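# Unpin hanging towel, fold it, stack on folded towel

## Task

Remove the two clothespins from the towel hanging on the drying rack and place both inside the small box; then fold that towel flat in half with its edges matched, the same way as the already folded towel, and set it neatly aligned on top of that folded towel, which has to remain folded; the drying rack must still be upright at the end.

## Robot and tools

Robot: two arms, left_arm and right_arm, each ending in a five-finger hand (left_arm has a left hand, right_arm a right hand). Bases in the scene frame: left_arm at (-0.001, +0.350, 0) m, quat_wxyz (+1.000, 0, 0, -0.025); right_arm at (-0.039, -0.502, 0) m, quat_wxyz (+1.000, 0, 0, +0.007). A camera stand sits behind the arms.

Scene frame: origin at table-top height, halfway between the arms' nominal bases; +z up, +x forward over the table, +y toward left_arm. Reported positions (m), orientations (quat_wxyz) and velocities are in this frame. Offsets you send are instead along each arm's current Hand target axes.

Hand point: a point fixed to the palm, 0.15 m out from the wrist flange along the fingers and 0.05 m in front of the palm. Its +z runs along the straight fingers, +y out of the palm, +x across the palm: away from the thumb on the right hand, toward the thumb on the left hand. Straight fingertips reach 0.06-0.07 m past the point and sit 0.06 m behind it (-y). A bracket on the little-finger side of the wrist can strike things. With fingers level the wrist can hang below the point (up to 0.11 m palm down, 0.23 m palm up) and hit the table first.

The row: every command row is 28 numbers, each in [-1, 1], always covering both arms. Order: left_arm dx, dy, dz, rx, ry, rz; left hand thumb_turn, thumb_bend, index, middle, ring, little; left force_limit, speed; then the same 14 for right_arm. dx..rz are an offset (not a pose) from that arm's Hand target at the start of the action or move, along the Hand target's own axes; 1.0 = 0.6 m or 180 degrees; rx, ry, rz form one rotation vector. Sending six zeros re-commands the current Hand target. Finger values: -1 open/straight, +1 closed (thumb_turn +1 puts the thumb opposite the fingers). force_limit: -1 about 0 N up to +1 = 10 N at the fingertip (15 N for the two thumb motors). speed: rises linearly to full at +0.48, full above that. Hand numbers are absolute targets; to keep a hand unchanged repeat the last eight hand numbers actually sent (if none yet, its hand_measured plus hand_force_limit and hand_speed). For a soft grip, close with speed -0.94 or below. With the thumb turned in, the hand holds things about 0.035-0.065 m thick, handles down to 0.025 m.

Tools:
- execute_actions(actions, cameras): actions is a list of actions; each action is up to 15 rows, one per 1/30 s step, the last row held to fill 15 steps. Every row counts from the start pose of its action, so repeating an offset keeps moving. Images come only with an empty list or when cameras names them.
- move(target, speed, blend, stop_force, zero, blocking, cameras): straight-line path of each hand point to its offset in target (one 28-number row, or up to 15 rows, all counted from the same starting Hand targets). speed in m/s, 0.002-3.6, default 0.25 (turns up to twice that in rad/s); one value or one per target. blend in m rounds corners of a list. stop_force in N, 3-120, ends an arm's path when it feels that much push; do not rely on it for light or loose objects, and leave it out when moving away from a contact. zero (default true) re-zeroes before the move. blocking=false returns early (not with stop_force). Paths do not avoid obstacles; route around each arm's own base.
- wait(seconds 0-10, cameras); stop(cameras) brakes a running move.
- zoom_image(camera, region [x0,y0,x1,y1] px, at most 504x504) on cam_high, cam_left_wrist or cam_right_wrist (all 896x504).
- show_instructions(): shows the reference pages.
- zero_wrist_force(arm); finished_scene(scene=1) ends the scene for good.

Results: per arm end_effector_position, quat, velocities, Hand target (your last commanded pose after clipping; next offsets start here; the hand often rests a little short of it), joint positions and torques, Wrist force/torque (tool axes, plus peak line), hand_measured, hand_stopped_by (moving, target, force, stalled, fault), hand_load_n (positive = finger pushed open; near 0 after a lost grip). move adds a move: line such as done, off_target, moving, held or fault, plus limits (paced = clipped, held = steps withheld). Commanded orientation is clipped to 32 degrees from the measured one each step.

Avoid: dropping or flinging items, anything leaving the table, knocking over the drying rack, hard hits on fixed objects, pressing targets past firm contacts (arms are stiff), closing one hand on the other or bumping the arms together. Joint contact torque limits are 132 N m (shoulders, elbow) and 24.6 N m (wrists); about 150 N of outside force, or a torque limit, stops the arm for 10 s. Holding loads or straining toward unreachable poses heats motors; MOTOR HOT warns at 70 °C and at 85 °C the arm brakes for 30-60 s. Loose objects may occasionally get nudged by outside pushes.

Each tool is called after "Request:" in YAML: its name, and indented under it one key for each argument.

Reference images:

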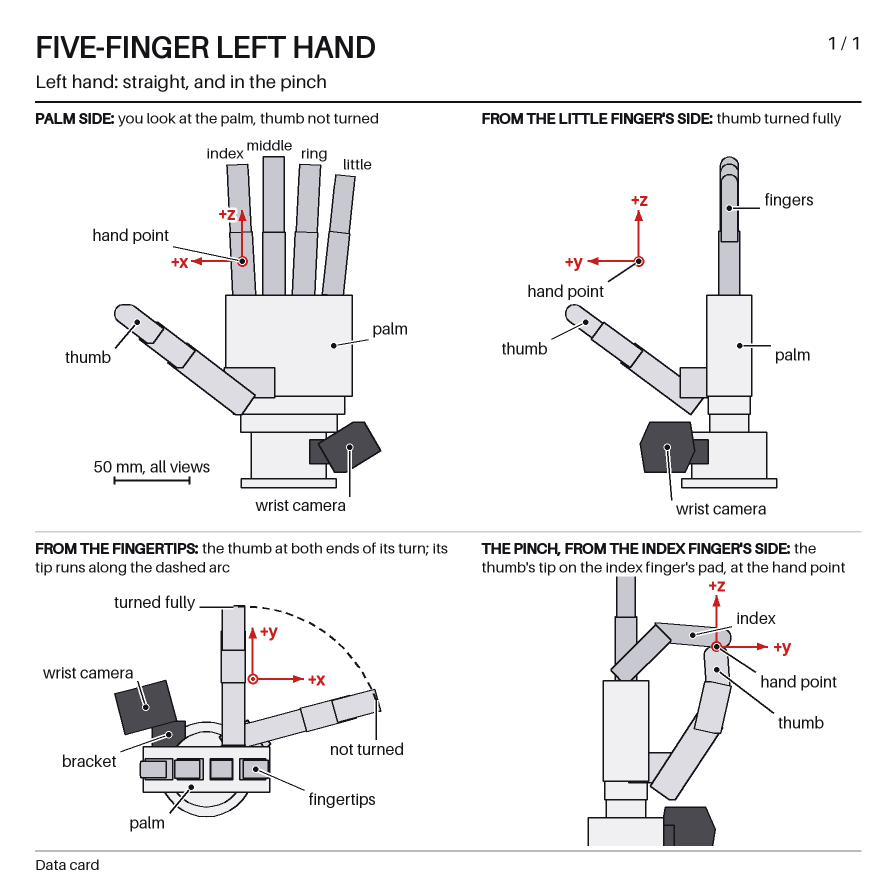

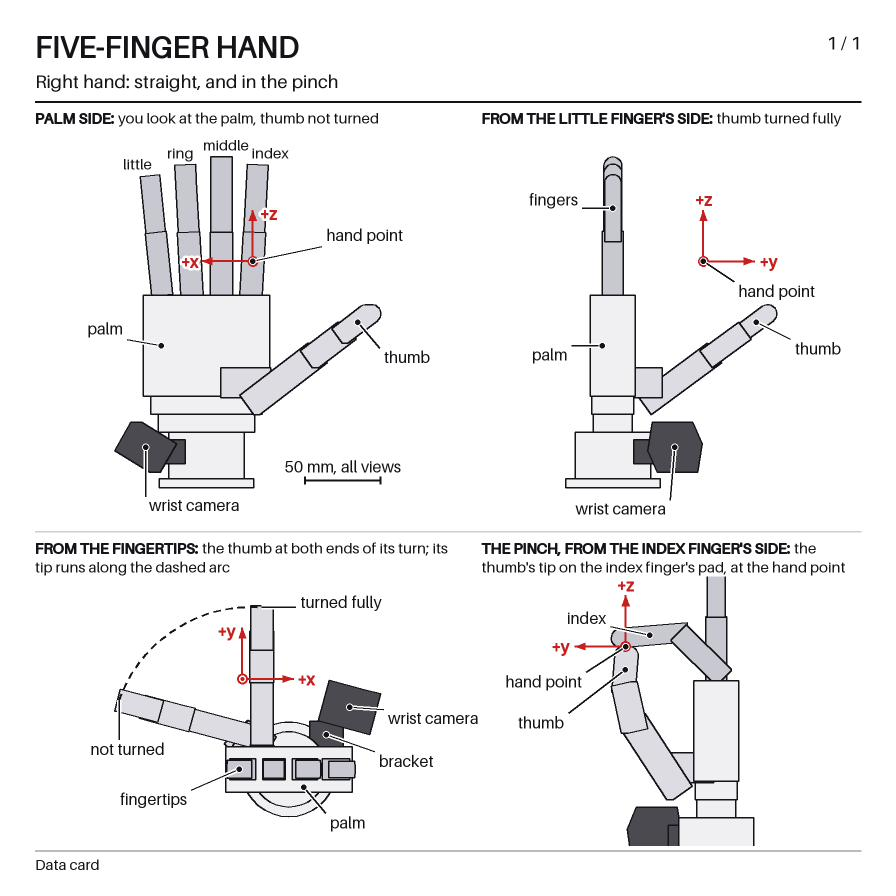

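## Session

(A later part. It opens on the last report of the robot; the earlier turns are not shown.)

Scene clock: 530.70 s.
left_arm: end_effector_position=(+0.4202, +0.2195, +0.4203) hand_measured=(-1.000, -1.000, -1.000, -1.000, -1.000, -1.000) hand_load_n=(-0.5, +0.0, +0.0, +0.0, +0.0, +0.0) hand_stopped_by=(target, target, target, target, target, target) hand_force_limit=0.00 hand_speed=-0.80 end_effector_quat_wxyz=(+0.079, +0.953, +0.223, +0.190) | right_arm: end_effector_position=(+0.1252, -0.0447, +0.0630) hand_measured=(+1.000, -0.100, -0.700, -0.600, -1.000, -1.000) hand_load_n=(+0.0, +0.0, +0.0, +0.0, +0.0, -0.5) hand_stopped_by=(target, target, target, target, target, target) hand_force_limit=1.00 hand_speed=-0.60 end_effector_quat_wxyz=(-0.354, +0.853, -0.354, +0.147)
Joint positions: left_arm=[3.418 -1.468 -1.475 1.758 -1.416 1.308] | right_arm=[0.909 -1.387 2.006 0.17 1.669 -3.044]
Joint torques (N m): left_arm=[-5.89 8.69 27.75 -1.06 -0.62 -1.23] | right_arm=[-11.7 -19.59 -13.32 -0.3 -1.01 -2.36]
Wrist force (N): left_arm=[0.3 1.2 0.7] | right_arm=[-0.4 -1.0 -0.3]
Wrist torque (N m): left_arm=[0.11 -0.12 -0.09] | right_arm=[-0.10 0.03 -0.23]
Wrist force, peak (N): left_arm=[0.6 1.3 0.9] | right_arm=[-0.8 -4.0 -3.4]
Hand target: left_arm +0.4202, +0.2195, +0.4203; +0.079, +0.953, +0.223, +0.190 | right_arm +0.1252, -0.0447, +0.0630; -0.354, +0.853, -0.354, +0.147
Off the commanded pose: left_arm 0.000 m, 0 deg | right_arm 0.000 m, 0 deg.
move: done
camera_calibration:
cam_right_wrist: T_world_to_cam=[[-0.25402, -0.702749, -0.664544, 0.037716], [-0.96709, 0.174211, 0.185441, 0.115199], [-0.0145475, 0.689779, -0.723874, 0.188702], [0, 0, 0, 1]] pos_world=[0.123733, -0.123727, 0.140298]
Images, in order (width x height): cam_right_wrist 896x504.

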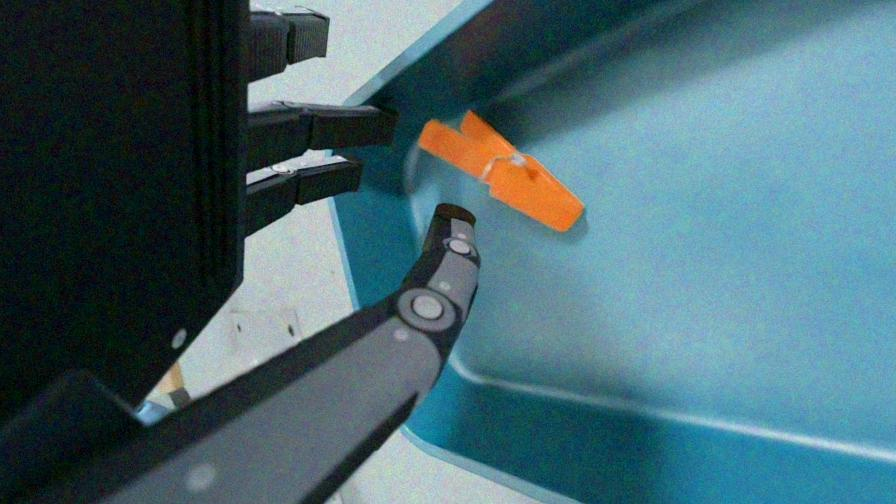

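Request:
move:
  target:
    - [0,0,0,0,0,0,-1,-1,-1,-1,-1,-1,0,-0.8,0,-0.1615,-0.1615,0,0,0,1,-0.1,-0.7,-0.6,-1,-1,1,-0.6]
    - [0,0,0,0,0,0,-1,-1,-1,-1,-1,-1,0,-0.8,0.2947,-0.5997,-0.1004,0.2105,0.2310,0.1077,1,-0.1,-0.7,-0.6,-1,-1,1,-0.6]
    - [0,0,0,0,0,0,-1,-1,-1,-1,-1,-1,0,-0.8,0.3756,-0.7091,0.0091,0.2105,0.2310,0.1077,1,-0.1,-0.7,-0.6,-1,-1,1,-0.6]
  speed: 0.2
  blend: [0.03,0.03,0]
  cameras: ["all"]

Request:
zoom_image:
  camera: "cam_left_wrist"
  region: [100, 100, 300, 240]

Request:
zoom_image:
  camera: "cam_right_wrist"
  region: [380, 60, 640, 320]

Request:
zoom_image:
  camera: "cam_high"
  region: [330, 120, 530, 270]

Scene clock: 545.93 s.
left_arm: end_effector_position=(+0.4202, +0.2195, +0.4203) hand_measured=(-1.000, -1.000, -1.000, -1.000, -1.000, -1.000) hand_load_n=(-0.5, +0.0, +0.0, +0.0, +0.0, +0.0) hand_stopped_by=(target, target, target, target, target, target) hand_force_limit=0.00 hand_speed=-0.80 end_effector_quat_wxyz=(+0.079, +0.953, +0.223, +0.190) | right_arm: end_effector_position=(+0.4998, +0.0110, +0.3602) hand_measured=(+1.000, -0.100, -0.700, -0.600, -1.000, -1.000) hand_load_n=(+0.0, +0.0, +0.0, +0.0, +0.0, +0.0) hand_stopped_by=(target, target, target, target, target, target) hand_force_limit=1.00 hand_speed=-0.60 end_effector_quat_wxyz=(-0.478, +0.521, -0.521, +0.478)
Joint positions: left_arm=[3.418 -1.468 -1.475 1.758 -1.416 1.308] | right_arm=[0.771 -1.16 1.189 0.093 2.352 -3.056]
Joint torques (N m): left_arm=[-5.08 7.09 28.55 -0.84 -0.62 -1.4] | right_arm=[-0.26 -32.69 -33.44 -2.54 -0.69 1.93]
Wrist force (N): left_arm=[0.3 1.2 0.7] | right_arm=[-0.1 -1.7 0.0]
Wrist torque (N m): left_arm=[0.10 -0.12 -0.10] | right_arm=[-0.27 -0.07 -0.14]
Wrist force, peak (N): left_arm=[0.6 1.3 0.9] | right_arm=[-0.6 -1.8 1.6]
Hand target: left_arm +0.4202, +0.2195, +0.4203; +0.079, +0.953, +0.223, +0.190 | right_arm +0.4998, +0.0111, +0.3602; -0.478, +0.521, -0.521, +0.478
Off the commanded pose: left_arm 0.000 m, 0 deg | right_arm 0.000 m, 0 deg.
move: done
camera_calibration:
cam_left_wrist: T_world_to_cam=[[-0.177772, 0.971389, -0.157485, -0.0761199], [0.566683, 0.231888, 0.790632, -0.625188], [0.804529, 0.0513081, -0.591692, 0.0157921], [0, 0, 0, 1]] pos_world=[0.328046, 0.218105, 0.491649]
cam_right_wrist: T_world_to_cam=[[-0.0907729, -0.317555, -0.943885, 0.384405], [-0.548895, 0.806789, -0.218644, 0.342168], [0.830948, 0.498247, -0.247539, -0.221163], [0, 0, 0, 1]] pos_world=[0.406482, -0.0437941, 0.382901]

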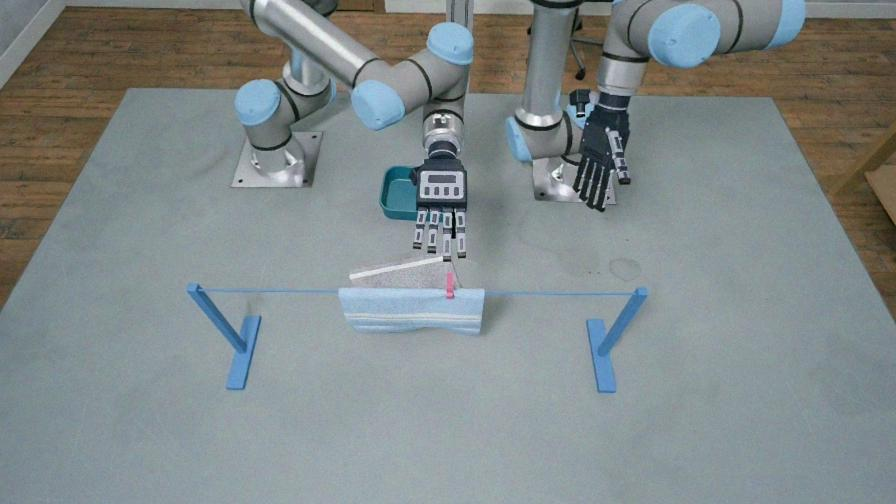

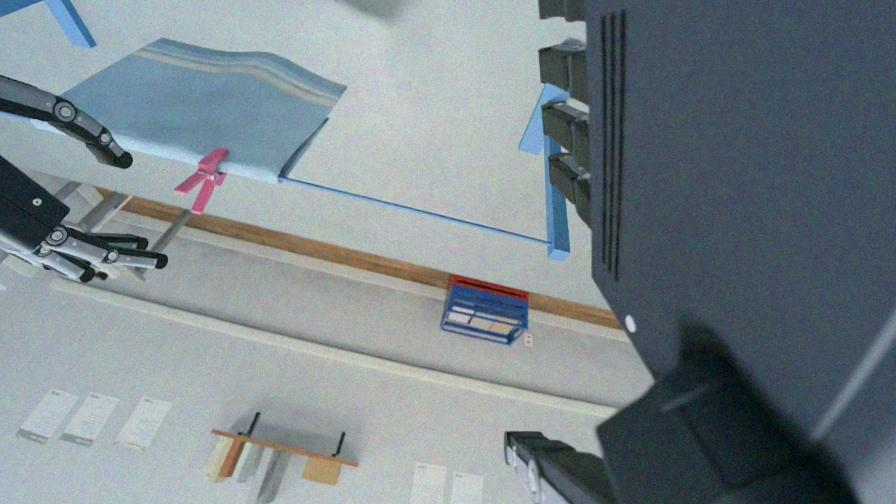

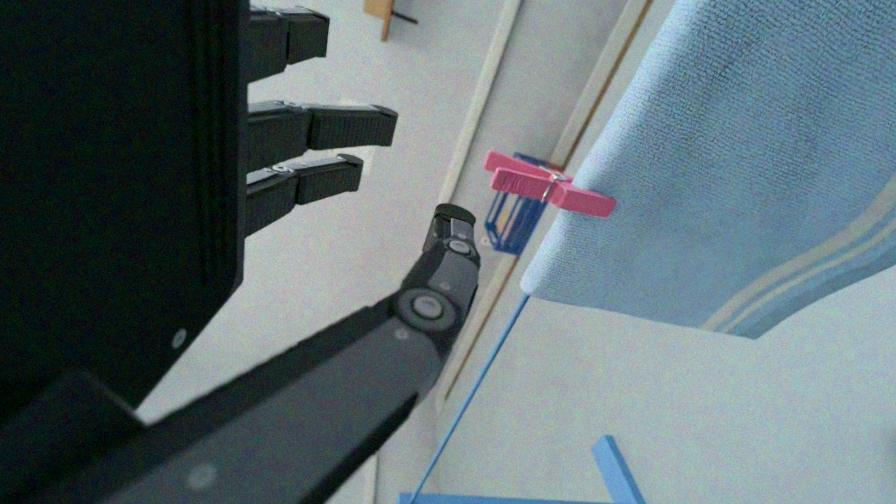

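Scaled by 2.520 from the camera's 896x504 image, which has a finer 1280x720 frame.

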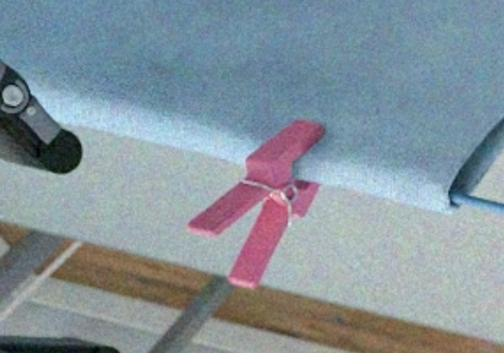

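Scaled by 1.938 from the camera's 896x504 image, which has a finer 1280x720 frame.

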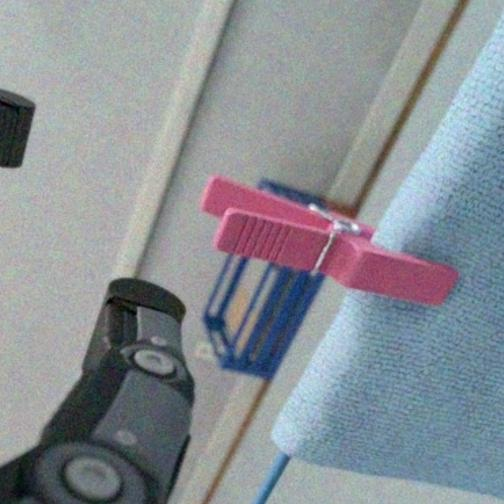

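Scaled by 2.520 from the camera's 896x504 image, which has a finer 1280x720 frame.

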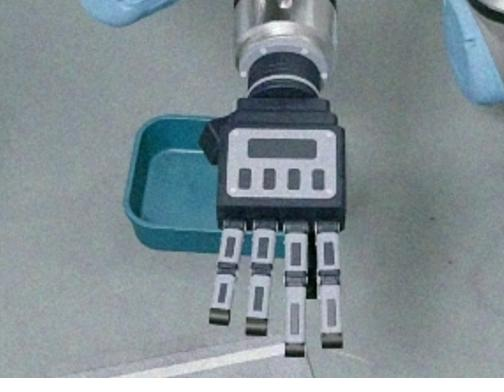

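Request:
move:
  target:
    - [0,0,0,0,0,0,-1,-1,-1,-1,-1,-1,0,-0.8,-0.0047,0.0636,0.0056,0,0,0,1,-0.1,-0.8,-0.8,-1,-1,1,-0.2]
    - [0,0,0,0,0,0,-1,-1,-1,-1,-1,-1,0,-0.8,-0.0047,0.0573,0.0781,0,0,0,1,-0.1,-0.8,-0.8,-1,-1,1,-0.2]
    - [0,0,0,0,0,0,-1,-1,-1,-1,-1,-1,0,-0.8,-0.0047,0.0573,0.0781,0,0,0,1,-0.1,-0.8,-0.5,-1,-1,1,-0.2]
  speed: 0.06
  cameras: ["cam_left_wrist","cam_right_wrist"]

Request:
zoom_image:
  camera: "cam_right_wrist"
  region: [340, 80, 660, 340]

Request:
zoom_image:
  camera: "cam_left_wrist"
  region: [80, 100, 280, 260]

Scene clock: 557.63 s.
left_arm: end_effector_position=(+0.4202, +0.2195, +0.4203) hand_measured=(-1.000, -1.000, -1.000, -1.000, -1.000, -1.000) hand_load_n=(+0.0, +0.0, +0.0, +0.0, +0.0, +0.0) hand_stopped_by=(target, target, target, target, target, target) hand_force_limit=0.00 hand_speed=-0.80 end_effector_quat_wxyz=(+0.079, +0.953, +0.223, +0.190) | right_arm: end_effector_position=(+0.5435, +0.0139, +0.3219) hand_measured=(+1.000, -0.100, -0.800, -0.500, -1.000, -1.000) hand_load_n=(+0.0, +0.0, +0.0, +0.0, +0.0, +0.0) hand_stopped_by=(target, target, target, target, target, target) hand_force_limit=1.00 hand_speed=-0.20 end_effector_quat_wxyz=(-0.478, +0.521, -0.521, +0.478)
Joint positions: left_arm=[3.418 -1.468 -1.475 1.758 -1.416 1.308] | right_arm=[0.721 -1.087 1.18 0.024 2.303 -3.064]
Joint torques (N m): left_arm=[-4.64 8.65 28.91 -0.88 -0.73 -1.05] | right_arm=[11.22 -53.36 -19.17 -2.88 0.54 2.19]
Wrist force (N): left_arm=[0.4 1.1 0.7] | right_arm=[-0.3 -1.5 0.1]
Wrist torque (N m): left_arm=[0.09 -0.14 -0.08] | right_arm=[-0.24 -0.09 -0.05]
Wrist force, peak (N): left_arm=[0.7 1.2 0.9] | right_arm=[-0.2 -2.3 0.0]
Hand target: left_arm +0.4202, +0.2195, +0.4203; +0.079, +0.953, +0.223, +0.190 | right_arm +0.5435, +0.0139, +0.3219; -0.478, +0.521, -0.521, +0.478
Off the commanded pose: left_arm 0.000 m, 0 deg | right_arm 0.000 m, 0 deg.
move: done
camera_calibration:
cam_left_wrist: T_world_to_cam=[[-0.177772, 0.971389, -0.157485, -0.0761199], [0.566683, 0.231888, 0.790632, -0.625188], [0.804529, 0.0513081, -0.591692, 0.0157921], [0, 0, 0, 1]] pos_world=[0.328046, 0.218105, 0.491649]
cam_right_wrist: T_world_to_cam=[[-0.0907803, -0.31756, -0.943883, 0.353121], [-0.54894, 0.806762, -0.218631, 0.355591], [0.830917, 0.498288, -0.247559, -0.268411], [0, 0, 0, 1]] pos_world=[0.450282, -0.0409941, 0.344601]
Images, in order (width x height): cam_left_wrist 896x504, cam_right_wrist 896x504.

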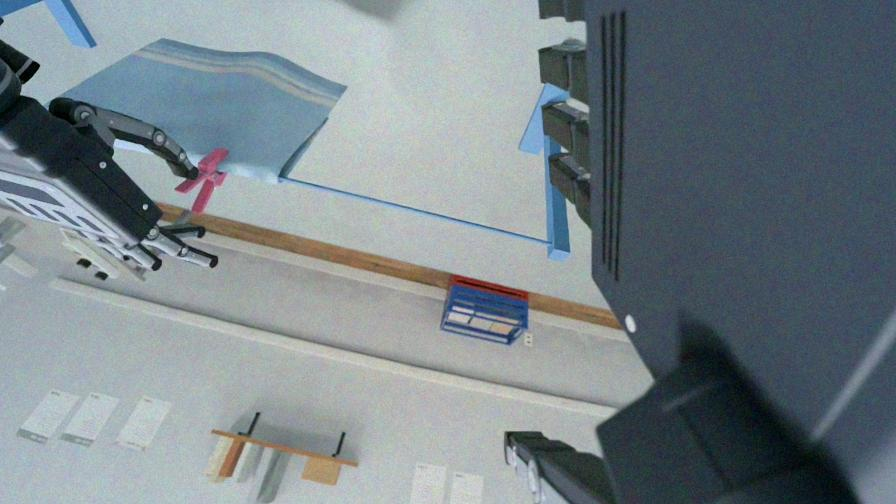

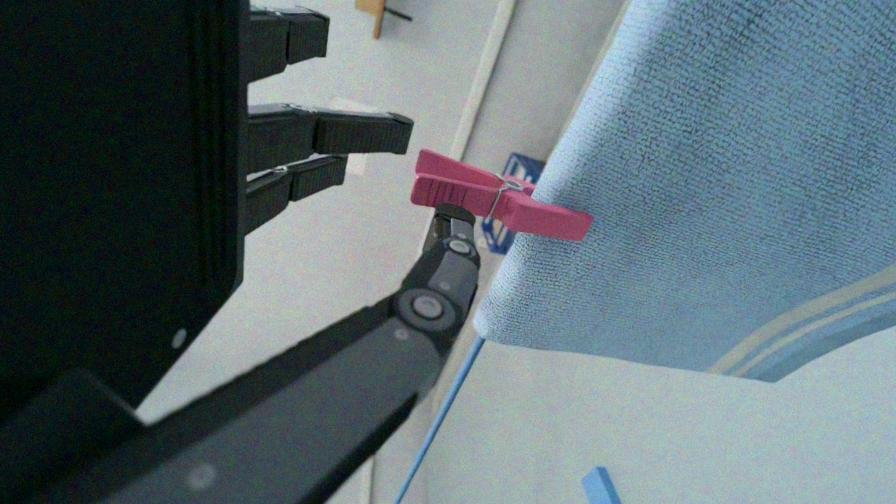

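Scaled by 1.575 from the camera's 896x504 image, which has a finer 1280x720 frame.

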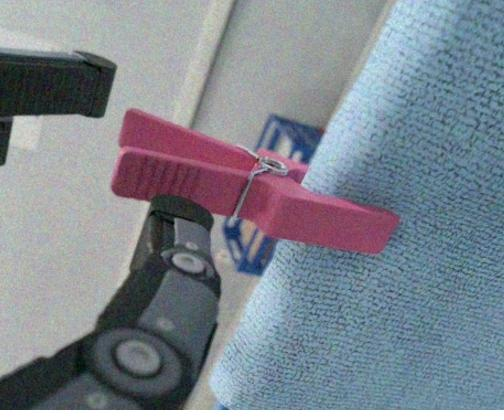

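Scaled by 2.520 from the camera's 896x504 image, which has a finer 1280x720 frame.

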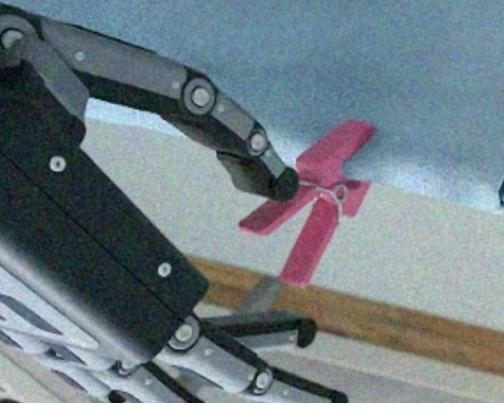

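Request:
move:
  target:
    - [0,0,0,0,0,0,-1,-1,-1,-1,-1,-1,0,-0.8,0.0033,-0.0003,0.0033,0,0,0,1,-0.1,-0.8,-0.5,-1,-1,1,-0.2]
    - [0,0,0,0,0,0,-1,-1,-1,-1,-1,-1,0,-0.8,0.0033,-0.0003,0.0033,0,0,0,1,-0.1,-0.8,0.0,-1,-1,1,-0.8]
  speed: 0.03
  cameras: ["cam_left_wrist","cam_right_wrist"]

Request:
zoom_image:
  camera: "cam_right_wrist"
  region: [340, 80, 660, 340]

Request:
zoom_image:
  camera: "cam_left_wrist"
  region: [80, 100, 280, 260]

Scene clock: 574.57 s.
left_arm: end_effector_position=(+0.4202, +0.2195, +0.4203) hand_measured=(-1.000, -1.000, -1.000, -1.000, -1.000, -1.000) hand_load_n=(+0.0, +0.0, +0.0, +0.0, +0.0, +0.0) hand_stopped_by=(target, target, target, target, target, target) hand_force_limit=0.00 hand_speed=-0.80 end_effector_quat_wxyz=(+0.079, +0.953, +0.223, +0.190) | right_arm: end_effector_position=(+0.5455, +0.0119, +0.3220) hand_measured=(+1.000, -0.102, -0.800, -0.136, -1.000, -1.000) hand_load_n=(+1.5, +10.0, +0.0, +10.0, +0.0, +0.0) hand_stopped_by=(target, target, target, force, target, target) hand_force_limit=1.00 hand_speed=-0.80 end_effector_quat_wxyz=(-0.478, +0.521, -0.521, +0.478)
Joint positions: left_arm=[3.418 -1.468 -1.475 1.758 -1.416 1.308] | right_arm=[0.717 -1.089 1.182 0.023 2.298 -3.065]
Joint torques (N m): left_arm=[-5.39 9.17 28.31 -0.55 -0.56 -1.55] | right_arm=[10.25 -43.12 -29.04 -0.6 0.79 -1.05]
Wrist force (N): left_arm=[0.4 1.0 0.8] | right_arm=[0.1 -1.7 2.2]
Wrist torque (N m): left_arm=[0.07 -0.13 -0.08] | right_arm=[-0.12 -0.15 -0.04]
Wrist force, peak (N): left_arm=[0.5 1.2 0.8] | right_arm=[0.1 -3.8 2.3]
Hand target: left_arm +0.4202, +0.2195, +0.4203; +0.079, +0.953, +0.223, +0.190 | right_arm +0.5455, +0.0119, +0.3220; -0.478, +0.521, -0.521, +0.478
Off the commanded pose: left_arm 0.000 m, 0 deg | right_arm 0.000 m, 0 deg.
move: done
camera_calibration:
cam_left_wrist: T_world_to_cam=[[-0.177772, 0.971389, -0.157485, -0.0761199], [0.566683, 0.231888, 0.790632, -0.625188], [0.804529, 0.0513081, -0.591692, 0.0157921], [0, 0, 0, 1]] pos_world=[0.328046, 0.218105, 0.491649]
cam_right_wrist: T_world_to_cam=[[-0.0907016, -0.317513, -0.943906, 0.352633], [-0.548922, 0.806773, -0.218637, 0.358242], [0.830938, 0.4983, -0.247465, -0.269035], [0, 0, 0, 1]] pos_world=[0.452182, -0.0429942, 0.344601]
Images, in order (width x height): cam_left_wrist 896x504, cam_right_wrist 896x504.

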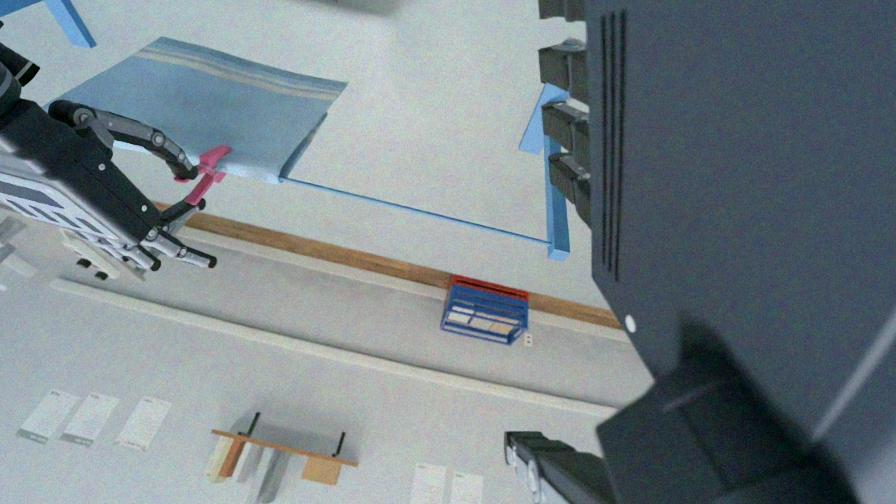

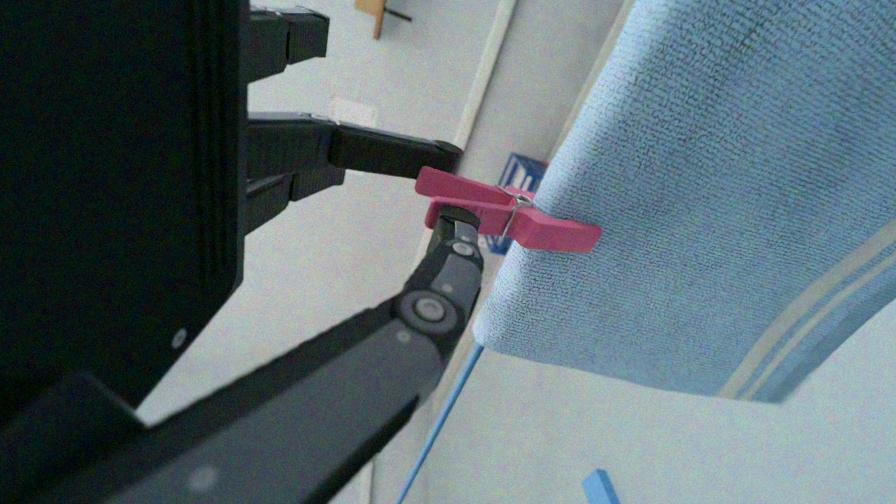

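Scaled by 1.575 from the camera's 896x504 image, which has a finer 1280x720 frame.

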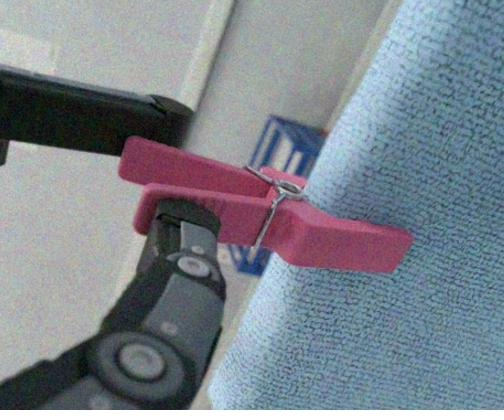

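Scaled by 2.520 from the camera's 896x504 image, which has a finer 1280x720 frame.

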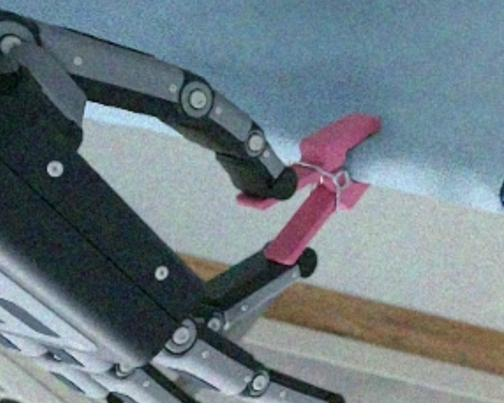

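Request:
move:
  target: [0,0,0,0,0,0,-1,-1,-1,-1,-1,-1,0,-0.8,0,-0.0125,-0.0045,0,0,0,1,-0.1,-0.8,0.0,-1,-1,1,-0.8]
  speed: 0.02
  cameras: ["cam_left_wrist","cam_right_wrist"]

Request:
zoom_image:
  camera: "cam_right_wrist"
  region: [340, 80, 660, 340]

Request:
zoom_image:
  camera: "cam_left_wrist"
  region: [80, 100, 280, 260]

Scene clock: 580.77 s.
left_arm: end_effector_position=(+0.4202, +0.2195, +0.4203) hand_measured=(-1.000, -1.000, -1.000, -1.000, -1.000, -1.000) hand_load_n=(+0.0, +0.0, +0.0, +0.0, +0.0, +0.0) hand_stopped_by=(target, target, target, target, target, target) hand_force_limit=0.00 hand_speed=-0.80 end_effector_quat_wxyz=(+0.079, +0.953, +0.223, +0.190) | right_arm: end_effector_position=(+0.5434, +0.0119, +0.3298) hand_measured=(+1.000, -0.104, -0.800, -0.136, -1.000, -1.000) hand_load_n=(+1.5, +9.0, +0.0, +8.5, +0.0, +0.0) hand_stopped_by=(target, target, target, force, target, target) hand_force_limit=1.00 hand_speed=-0.80 end_effector_quat_wxyz=(-0.478, +0.521, -0.521, +0.478)
Joint positions: left_arm=[3.418 -1.468 -1.475 1.758 -1.416 1.308] | right_arm=[0.719 -1.093 1.169 0.041 2.3 -3.064]
Joint torques (N m): left_arm=[-7.02 10.3 27.91 -0.38 -0.84 -1.16] | right_arm=[7.02 -44.52 -17.08 -2.44 0.84 2.34]
Wrist force (N): left_arm=[0.2 0.9 0.7] | right_arm=[0.1 -0.1 2.0]
Wrist torque (N m): left_arm=[0.06 -0.11 -0.09] | right_arm=[-0.11 -0.16 -0.02]
Wrist force, peak (N): left_arm=[0.4 1.3 0.8] | right_arm=[-0.2 -2.2 2.5]
Hand target: left_arm +0.4202, +0.2195, +0.4203; +0.079, +0.953, +0.223, +0.190 | right_arm +0.5435, +0.0119, +0.3297; -0.478, +0.521, -0.521, +0.478
Off the commanded pose: left_arm 0.000 m, 0 deg | right_arm 0.000 m, 0 deg.
move: done
camera_calibration:
cam_left_wrist: T_world_to_cam=[[-0.177772, 0.971389, -0.157485, -0.0761199], [0.566683, 0.231888, 0.790632, -0.625188], [0.804529, 0.0513081, -0.591692, 0.0157921], [0, 0, 0, 1]] pos_world=[0.328046, 0.218105, 0.491649]
cam_right_wrist: T_world_to_cam=[[-0.0906751, -0.317497, -0.943914, 0.3599], [-0.548989, 0.806733, -0.218617, 0.358892], [0.830896, 0.498375, -0.247453, -0.2654], [0, 0, 0, 1]] pos_world=[0.450182, -0.0429941, 0.352501]
Images, in order (width x height): cam_left_wrist 896x504, cam_right_wrist 896x504.

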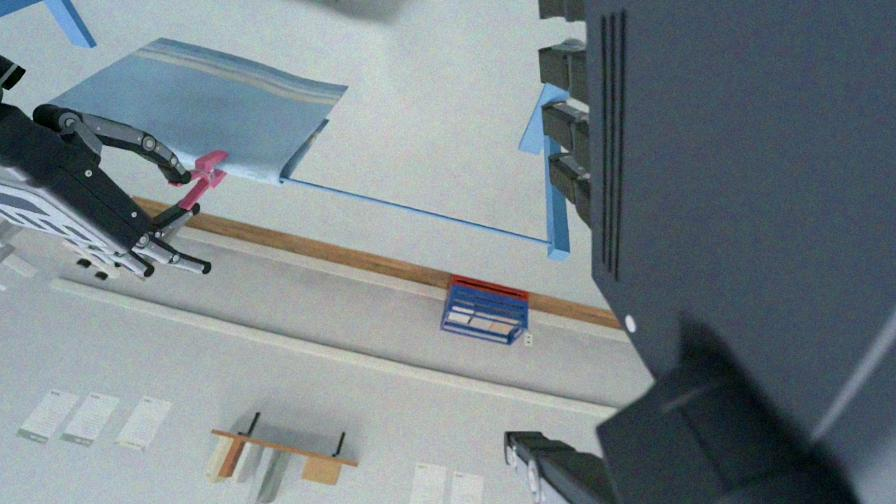

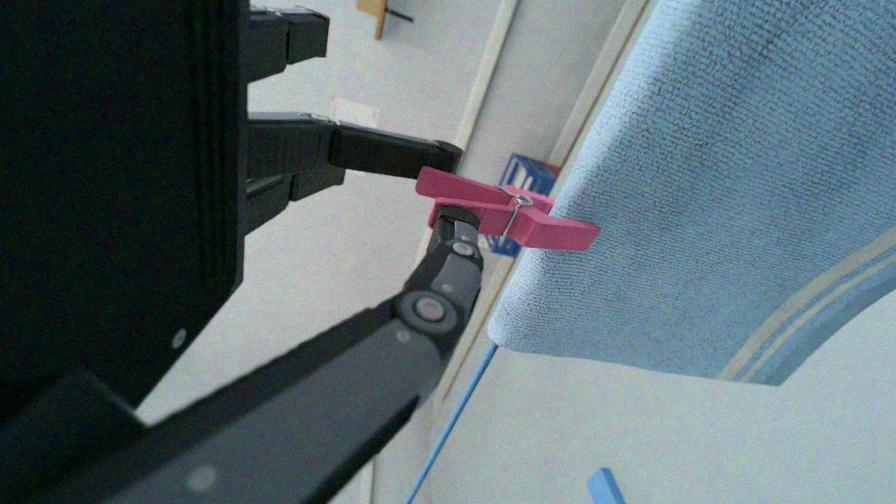

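Scaled by 1.575 from the camera's 896x504 image, which has a finer 1280x720 frame.

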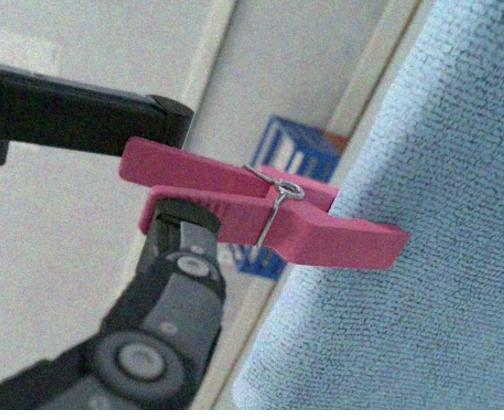

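Scaled by 2.520 from the camera's 896x504 image, which has a finer 1280x720 frame.

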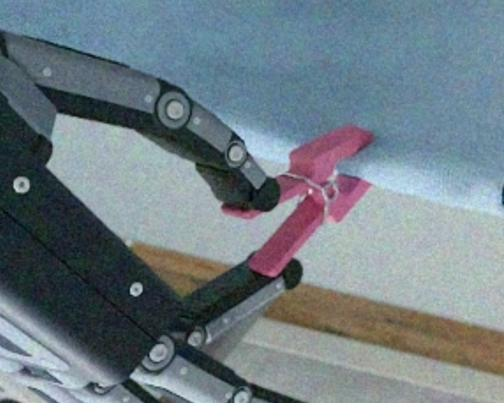

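Request:
move:
  target:
    - [0,0,0,0,0,0,-1,-1,-1,-1,-1,-1,0,-0.8,0,0,0,0,0,0,1,-0.1,-0.8,0.03,-1,-1,1,-0.8]
    - [0,0,0,0,0,0,-1,-1,-1,-1,-1,-1,0,-0.8,0,-0.0165,-0.0055,0,0,0,1,-0.1,-0.8,0.03,-1,-1,1,-0.8]
  speed: 0.02
  cameras: ["cam_left_wrist","cam_right_wrist"]

Request:
zoom_image:
  camera: "cam_right_wrist"
  region: [340, 80, 660, 340]

Scene clock: 584.87 s.
left_arm: end_effector_position=(+0.4202, +0.2195, +0.4203) hand_measured=(-1.000, -1.000, -1.000, -1.000, -1.000, -1.000) hand_load_n=(+0.0, +0.0, +0.0, +0.0, +0.0, +0.0) hand_stopped_by=(target, target, target, target, target, target) hand_force_limit=0.00 hand_speed=-0.80 end_effector_quat_wxyz=(+0.079, +0.953, +0.223, +0.190) | right_arm: end_effector_position=(+0.5410, +0.0119, +0.3400) hand_measured=(+1.000, -0.104, -0.800, -0.104, -1.000, -1.000) hand_load_n=(+2.0, +10.5, +0.0, +9.5, +0.0, +0.0) hand_stopped_by=(target, target, target, force, target, target) hand_force_limit=1.00 hand_speed=-0.80 end_effector_quat_wxyz=(-0.478, +0.521, -0.521, +0.478)
Joint positions: left_arm=[3.418 -1.468 -1.475 1.758 -1.416 1.308] | right_arm=[0.722 -1.099 1.151 0.064 2.303 -3.064]
Joint torques (N m): left_arm=[-4.97 8.86 29.4 -0.33 -0.77 -1.5] | right_arm=[7.84 -40.75 -14.84 -2.8 0.82 2.28]
Wrist force (N): left_arm=[0.3 0.9 0.8] | right_arm=[0.0 -1.5 1.7]
Wrist torque (N m): left_arm=[0.05 -0.11 -0.08] | right_arm=[-0.11 -0.13 -0.10]
Wrist force, peak (N): left_arm=[0.3 1.4 0.8] | right_arm=[0.1 -2.2 2.1]
Hand target: left_arm +0.4202, +0.2195, +0.4203; +0.079, +0.953, +0.223, +0.190 | right_arm +0.5411, +0.0119, +0.3398; -0.478, +0.521, -0.521, +0.478
Off the commanded pose: left_arm 0.000 m, 0 deg | right_arm 0.000 m, 0 deg.
move: done
camera_calibration:
cam_left_wrist: T_world_to_cam=[[-0.177772, 0.971389, -0.157485, -0.0761199], [0.566683, 0.231888, 0.790632, -0.625188], [0.804529, 0.0513081, -0.591692, 0.0157921], [0, 0, 0, 1]] pos_world=[0.328046, 0.218105, 0.491649]
cam_right_wrist: T_world_to_cam=[[-0.0906228, -0.317466, -0.943929, 0.369191], [-0.548904, 0.806784, -0.218643, 0.359701], [0.830959, 0.498312, -0.247371, -0.260884], [0, 0, 0, 1]] pos_world=[0.447682, -0.0429942, 0.362601]
Images, in order (width x height): cam_left_wrist 896x504, cam_right_wrist 896x504.

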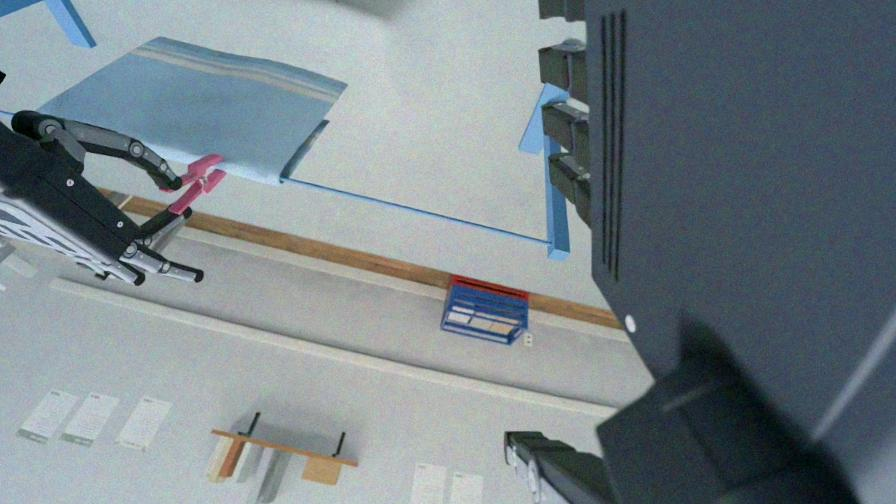

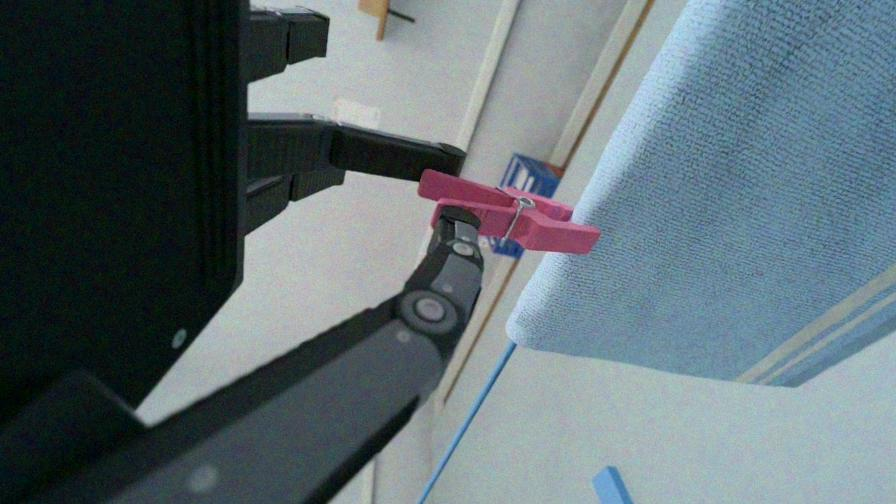

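Scaled by 1.575 from the camera's 896x504 image, which has a finer 1280x720 frame.

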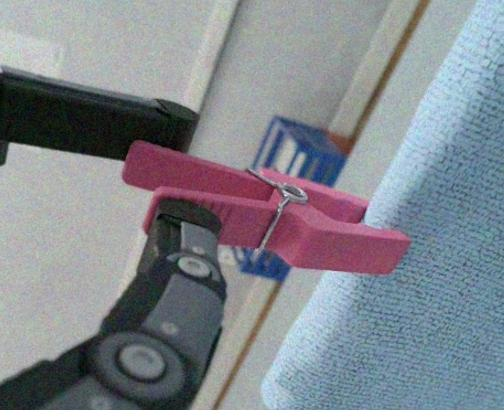

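Request:
move:
  target:
    - [0,0,0,0,0,0,-1,-1,-1,-1,-1,-1,0,-0.8,0,-0.0937,-0.0768,0,0,0,1,-0.1,-0.8,0.03,-1,-1,1,-0.8]
    - [0,0,0,0,0,0,-1,-1,-1,-1,-1,-1,0,-0.8,0.1698,0.2918,-0.6622,-0.2105,-0.2310,-0.1077,1,-0.1,-0.8,0.03,-1,-1,1,-0.8]
  speed: 0.15
  blend: [0.02,0]
  cameras: ["all"]

Scene clock: 598.80 s.
left_arm: end_effector_position=(+0.4202, +0.2195, +0.4203) hand_measured=(-1.000, -1.000, -1.000, -1.000, -1.000, -1.000) hand_load_n=(+0.0, +0.0, +0.0, +0.0, +0.0, +0.0) hand_stopped_by=(target, target, target, target, target, target) hand_force_limit=0.00 hand_speed=-0.80 end_effector_quat_wxyz=(+0.079, +0.953, +0.223, +0.190) | right_arm: end_effector_position=(+0.1300, -0.0897, +0.1998) hand_measured=(+1.000, -0.104, -0.800, -0.104, -1.000, -1.000) hand_load_n=(+1.0, +6.0, +0.0, +9.0, +0.0, +0.0) hand_stopped_by=(target, target, target, force, target, target) hand_force_limit=1.00 hand_speed=-0.80 end_effector_quat_wxyz=(-0.354, +0.853, -0.354, +0.147)
Joint positions: left_arm=[3.418 -1.468 -1.475 1.758 -1.416 1.308] | right_arm=[0.802 -1.639 1.888 0.536 1.592 -3.121]
Joint torques (N m): left_arm=[-4.81 9.3 26.68 -0.27 -0.63 -1.37] | right_arm=[-11.03 -8.81 -23.28 -1.16 -0.36 2.44]
Wrist force (N): left_arm=[0.4 1.1 0.7] | right_arm=[0.1 -1.3 -0.4]
Wrist torque (N m): left_arm=[0.08 -0.13 -0.09] | right_arm=[-0.17 -0.05 -0.17]
Wrist force, peak (N): left_arm=[0.4 1.3 0.9] | right_arm=[-0.1 0.3 2.9]
Hand target: left_arm +0.4202, +0.2195, +0.4203; +0.079, +0.953, +0.223, +0.190 | right_arm +0.1300, -0.0897, +0.1997; -0.354, +0.853, -0.354, +0.147
Off the commanded pose: left_arm 0.000 m, 0 deg | right_arm 0.000 m, 0 deg.
move: done
camera_calibration:
cam_left_wrist: T_world_to_cam=[[-0.177772, 0.971389, -0.157485, -0.0761199], [0.566683, 0.231888, 0.790632, -0.625188], [0.804529, 0.0513081, -0.591692, 0.0157921], [0, 0, 0, 1]] pos_world=[0.328046, 0.218105, 0.491649]
cam_right_wrist: T_world_to_cam=[[-0.253866, -0.70276, -0.664591, 0.0982125], [-0.967131, 0.174166, 0.185265, 0.102358], [-0.0144475, 0.689779, -0.723876, 0.318826], [0, 0, 0, 1]] pos_world=[0.128533, -0.168727, 0.277098]

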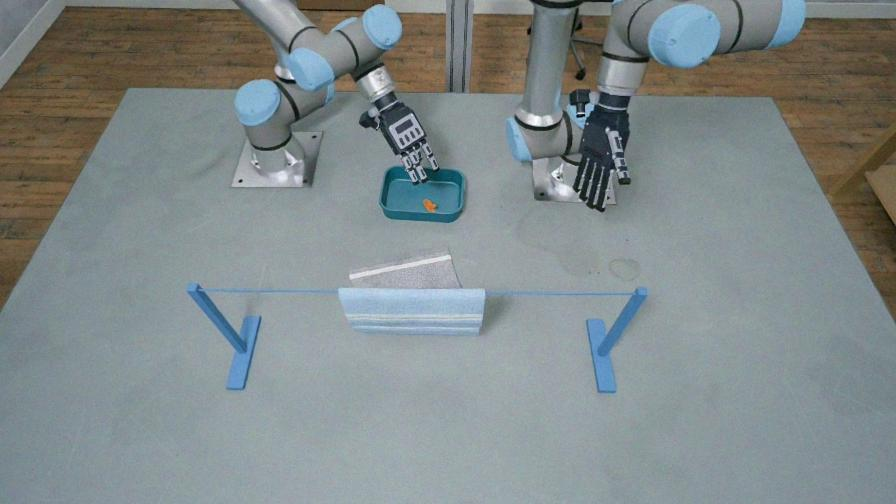

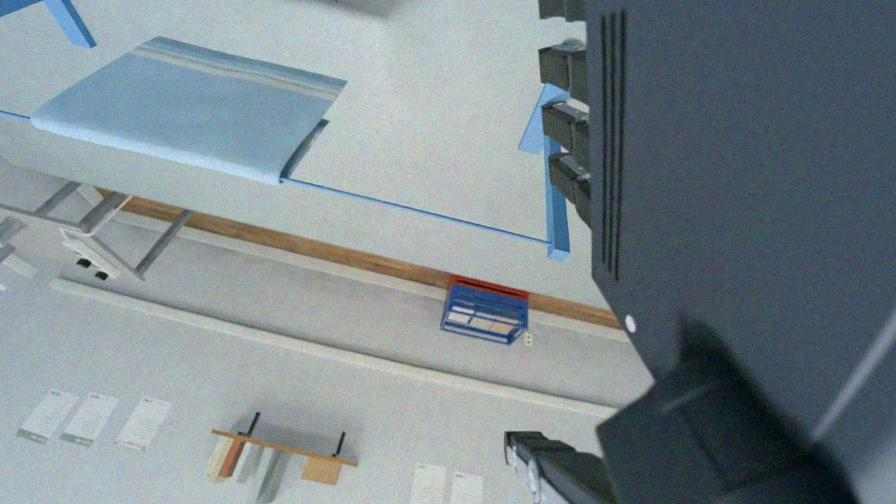

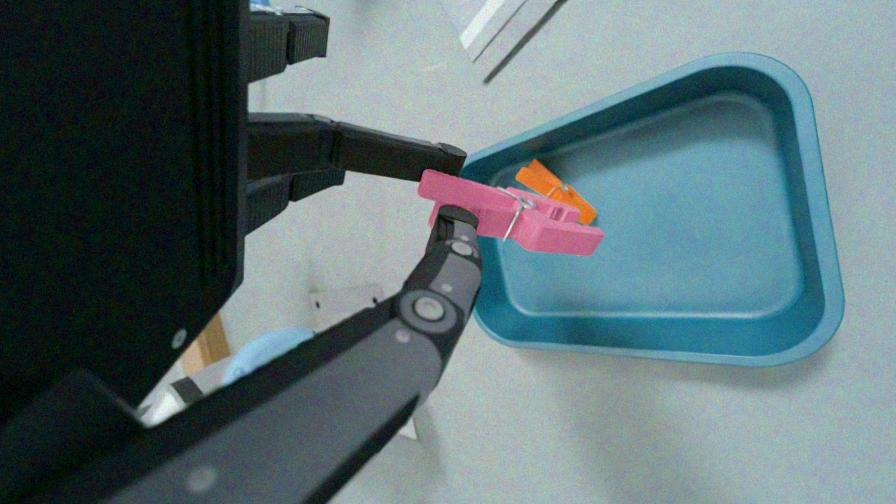

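Request:
move:
  target:
    - [0,0,0,0,0,0,-1,-1,-1,-1,-1,-1,0,-0.8,-0.0236,0.1865,0.1364,0,0,0,1,-0.1,-0.8,0.03,-1,-1,1,-0.8]
    - [0,0,0,0,0,0,-1,-1,-1,-1,-1,-1,0,-0.8,-0.0236,0.1865,0.1364,0,0,0,1,-0.1,-0.8,-0.6,-1,-1,1,-0.6]
  speed: 0.08
  cameras: ["cam_right_wrist","cam_high"]

Scene clock: 610.33 s.
left_arm: end_effector_position=(+0.4202, +0.2195, +0.4203) hand_measured=(-1.000, -1.000, -1.000, -1.000, -1.000, -1.000) hand_load_n=(+0.0, +0.0, +0.0, +0.0, +0.0, +0.0) hand_stopped_by=(target, target, target, target, target, target) hand_force_limit=0.00 hand_speed=-0.80 end_effector_quat_wxyz=(+0.079, +0.953, +0.223, +0.190) | right_arm: end_effector_position=(+0.1051, -0.0947, +0.0627) hand_measured=(+1.000, -0.100, -0.800, -0.600, -1.000, -1.000) hand_load_n=(+0.0, +0.0, +0.0, +0.0, +0.0, +0.0) hand_stopped_by=(target, target, target, target, target, target) hand_force_limit=1.00 hand_speed=-0.60 end_effector_quat_wxyz=(-0.354, +0.853, -0.354, +0.147)
Joint positions: left_arm=[3.418 -1.468 -1.475 1.758 -1.416 1.308] | right_arm=[0.857 -1.515 2.155 0.147 1.632 -3.081]
Joint torques (N m): left_arm=[-6.57 9.51 28.89 -0.32 -0.72 -1.06] | right_arm=[-11.56 -28.88 -21.63 -0.95 -1.12 -2.38]
Wrist force (N): left_arm=[0.4 1.4 0.6] | right_arm=[-0.1 -1.1 -0.8]
Wrist torque (N m): left_arm=[0.12 -0.13 -0.10] | right_arm=[-0.09 -0.02 -0.18]
Wrist force, peak (N): left_arm=[0.4 1.4 0.6] | right_arm=[0.0 -6.9 -3.5]
Hand target: left_arm +0.4202, +0.2195, +0.4203; +0.079, +0.953, +0.223, +0.190 | right_arm +0.1051, -0.0947, +0.0627; -0.354, +0.853, -0.354, +0.147
Off the commanded pose: left_arm 0.000 m, 0 deg | right_arm 0.000 m, 0 deg.
move: done
camera_calibration:
cam_right_wrist: T_world_to_cam=[[-0.25402, -0.702749, -0.664544, -0.00272655], [-0.96709, 0.174211, 0.185441, 0.104526], [-0.0145475, 0.689779, -0.723874, 0.222682], [0, 0, 0, 1]] pos_world=[0.103633, -0.173727, 0.139998]
Images, in order (width x height): cam_high 896x504, cam_right_wrist 896x504.

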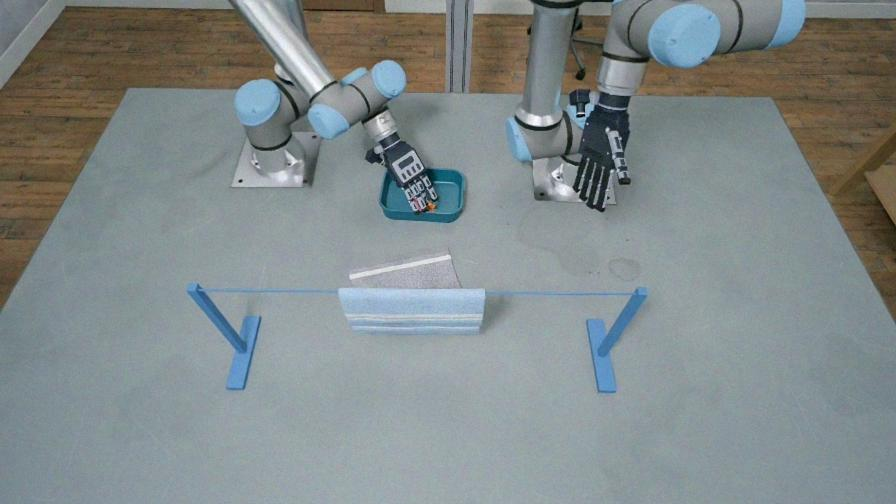

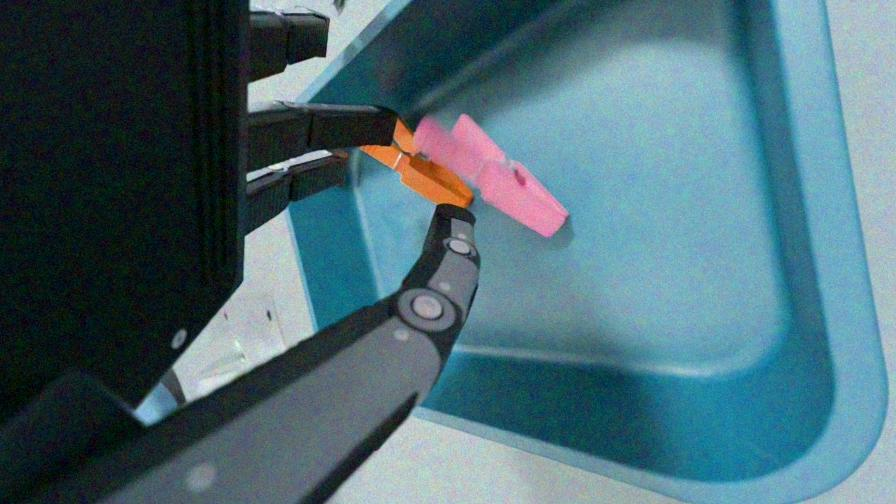

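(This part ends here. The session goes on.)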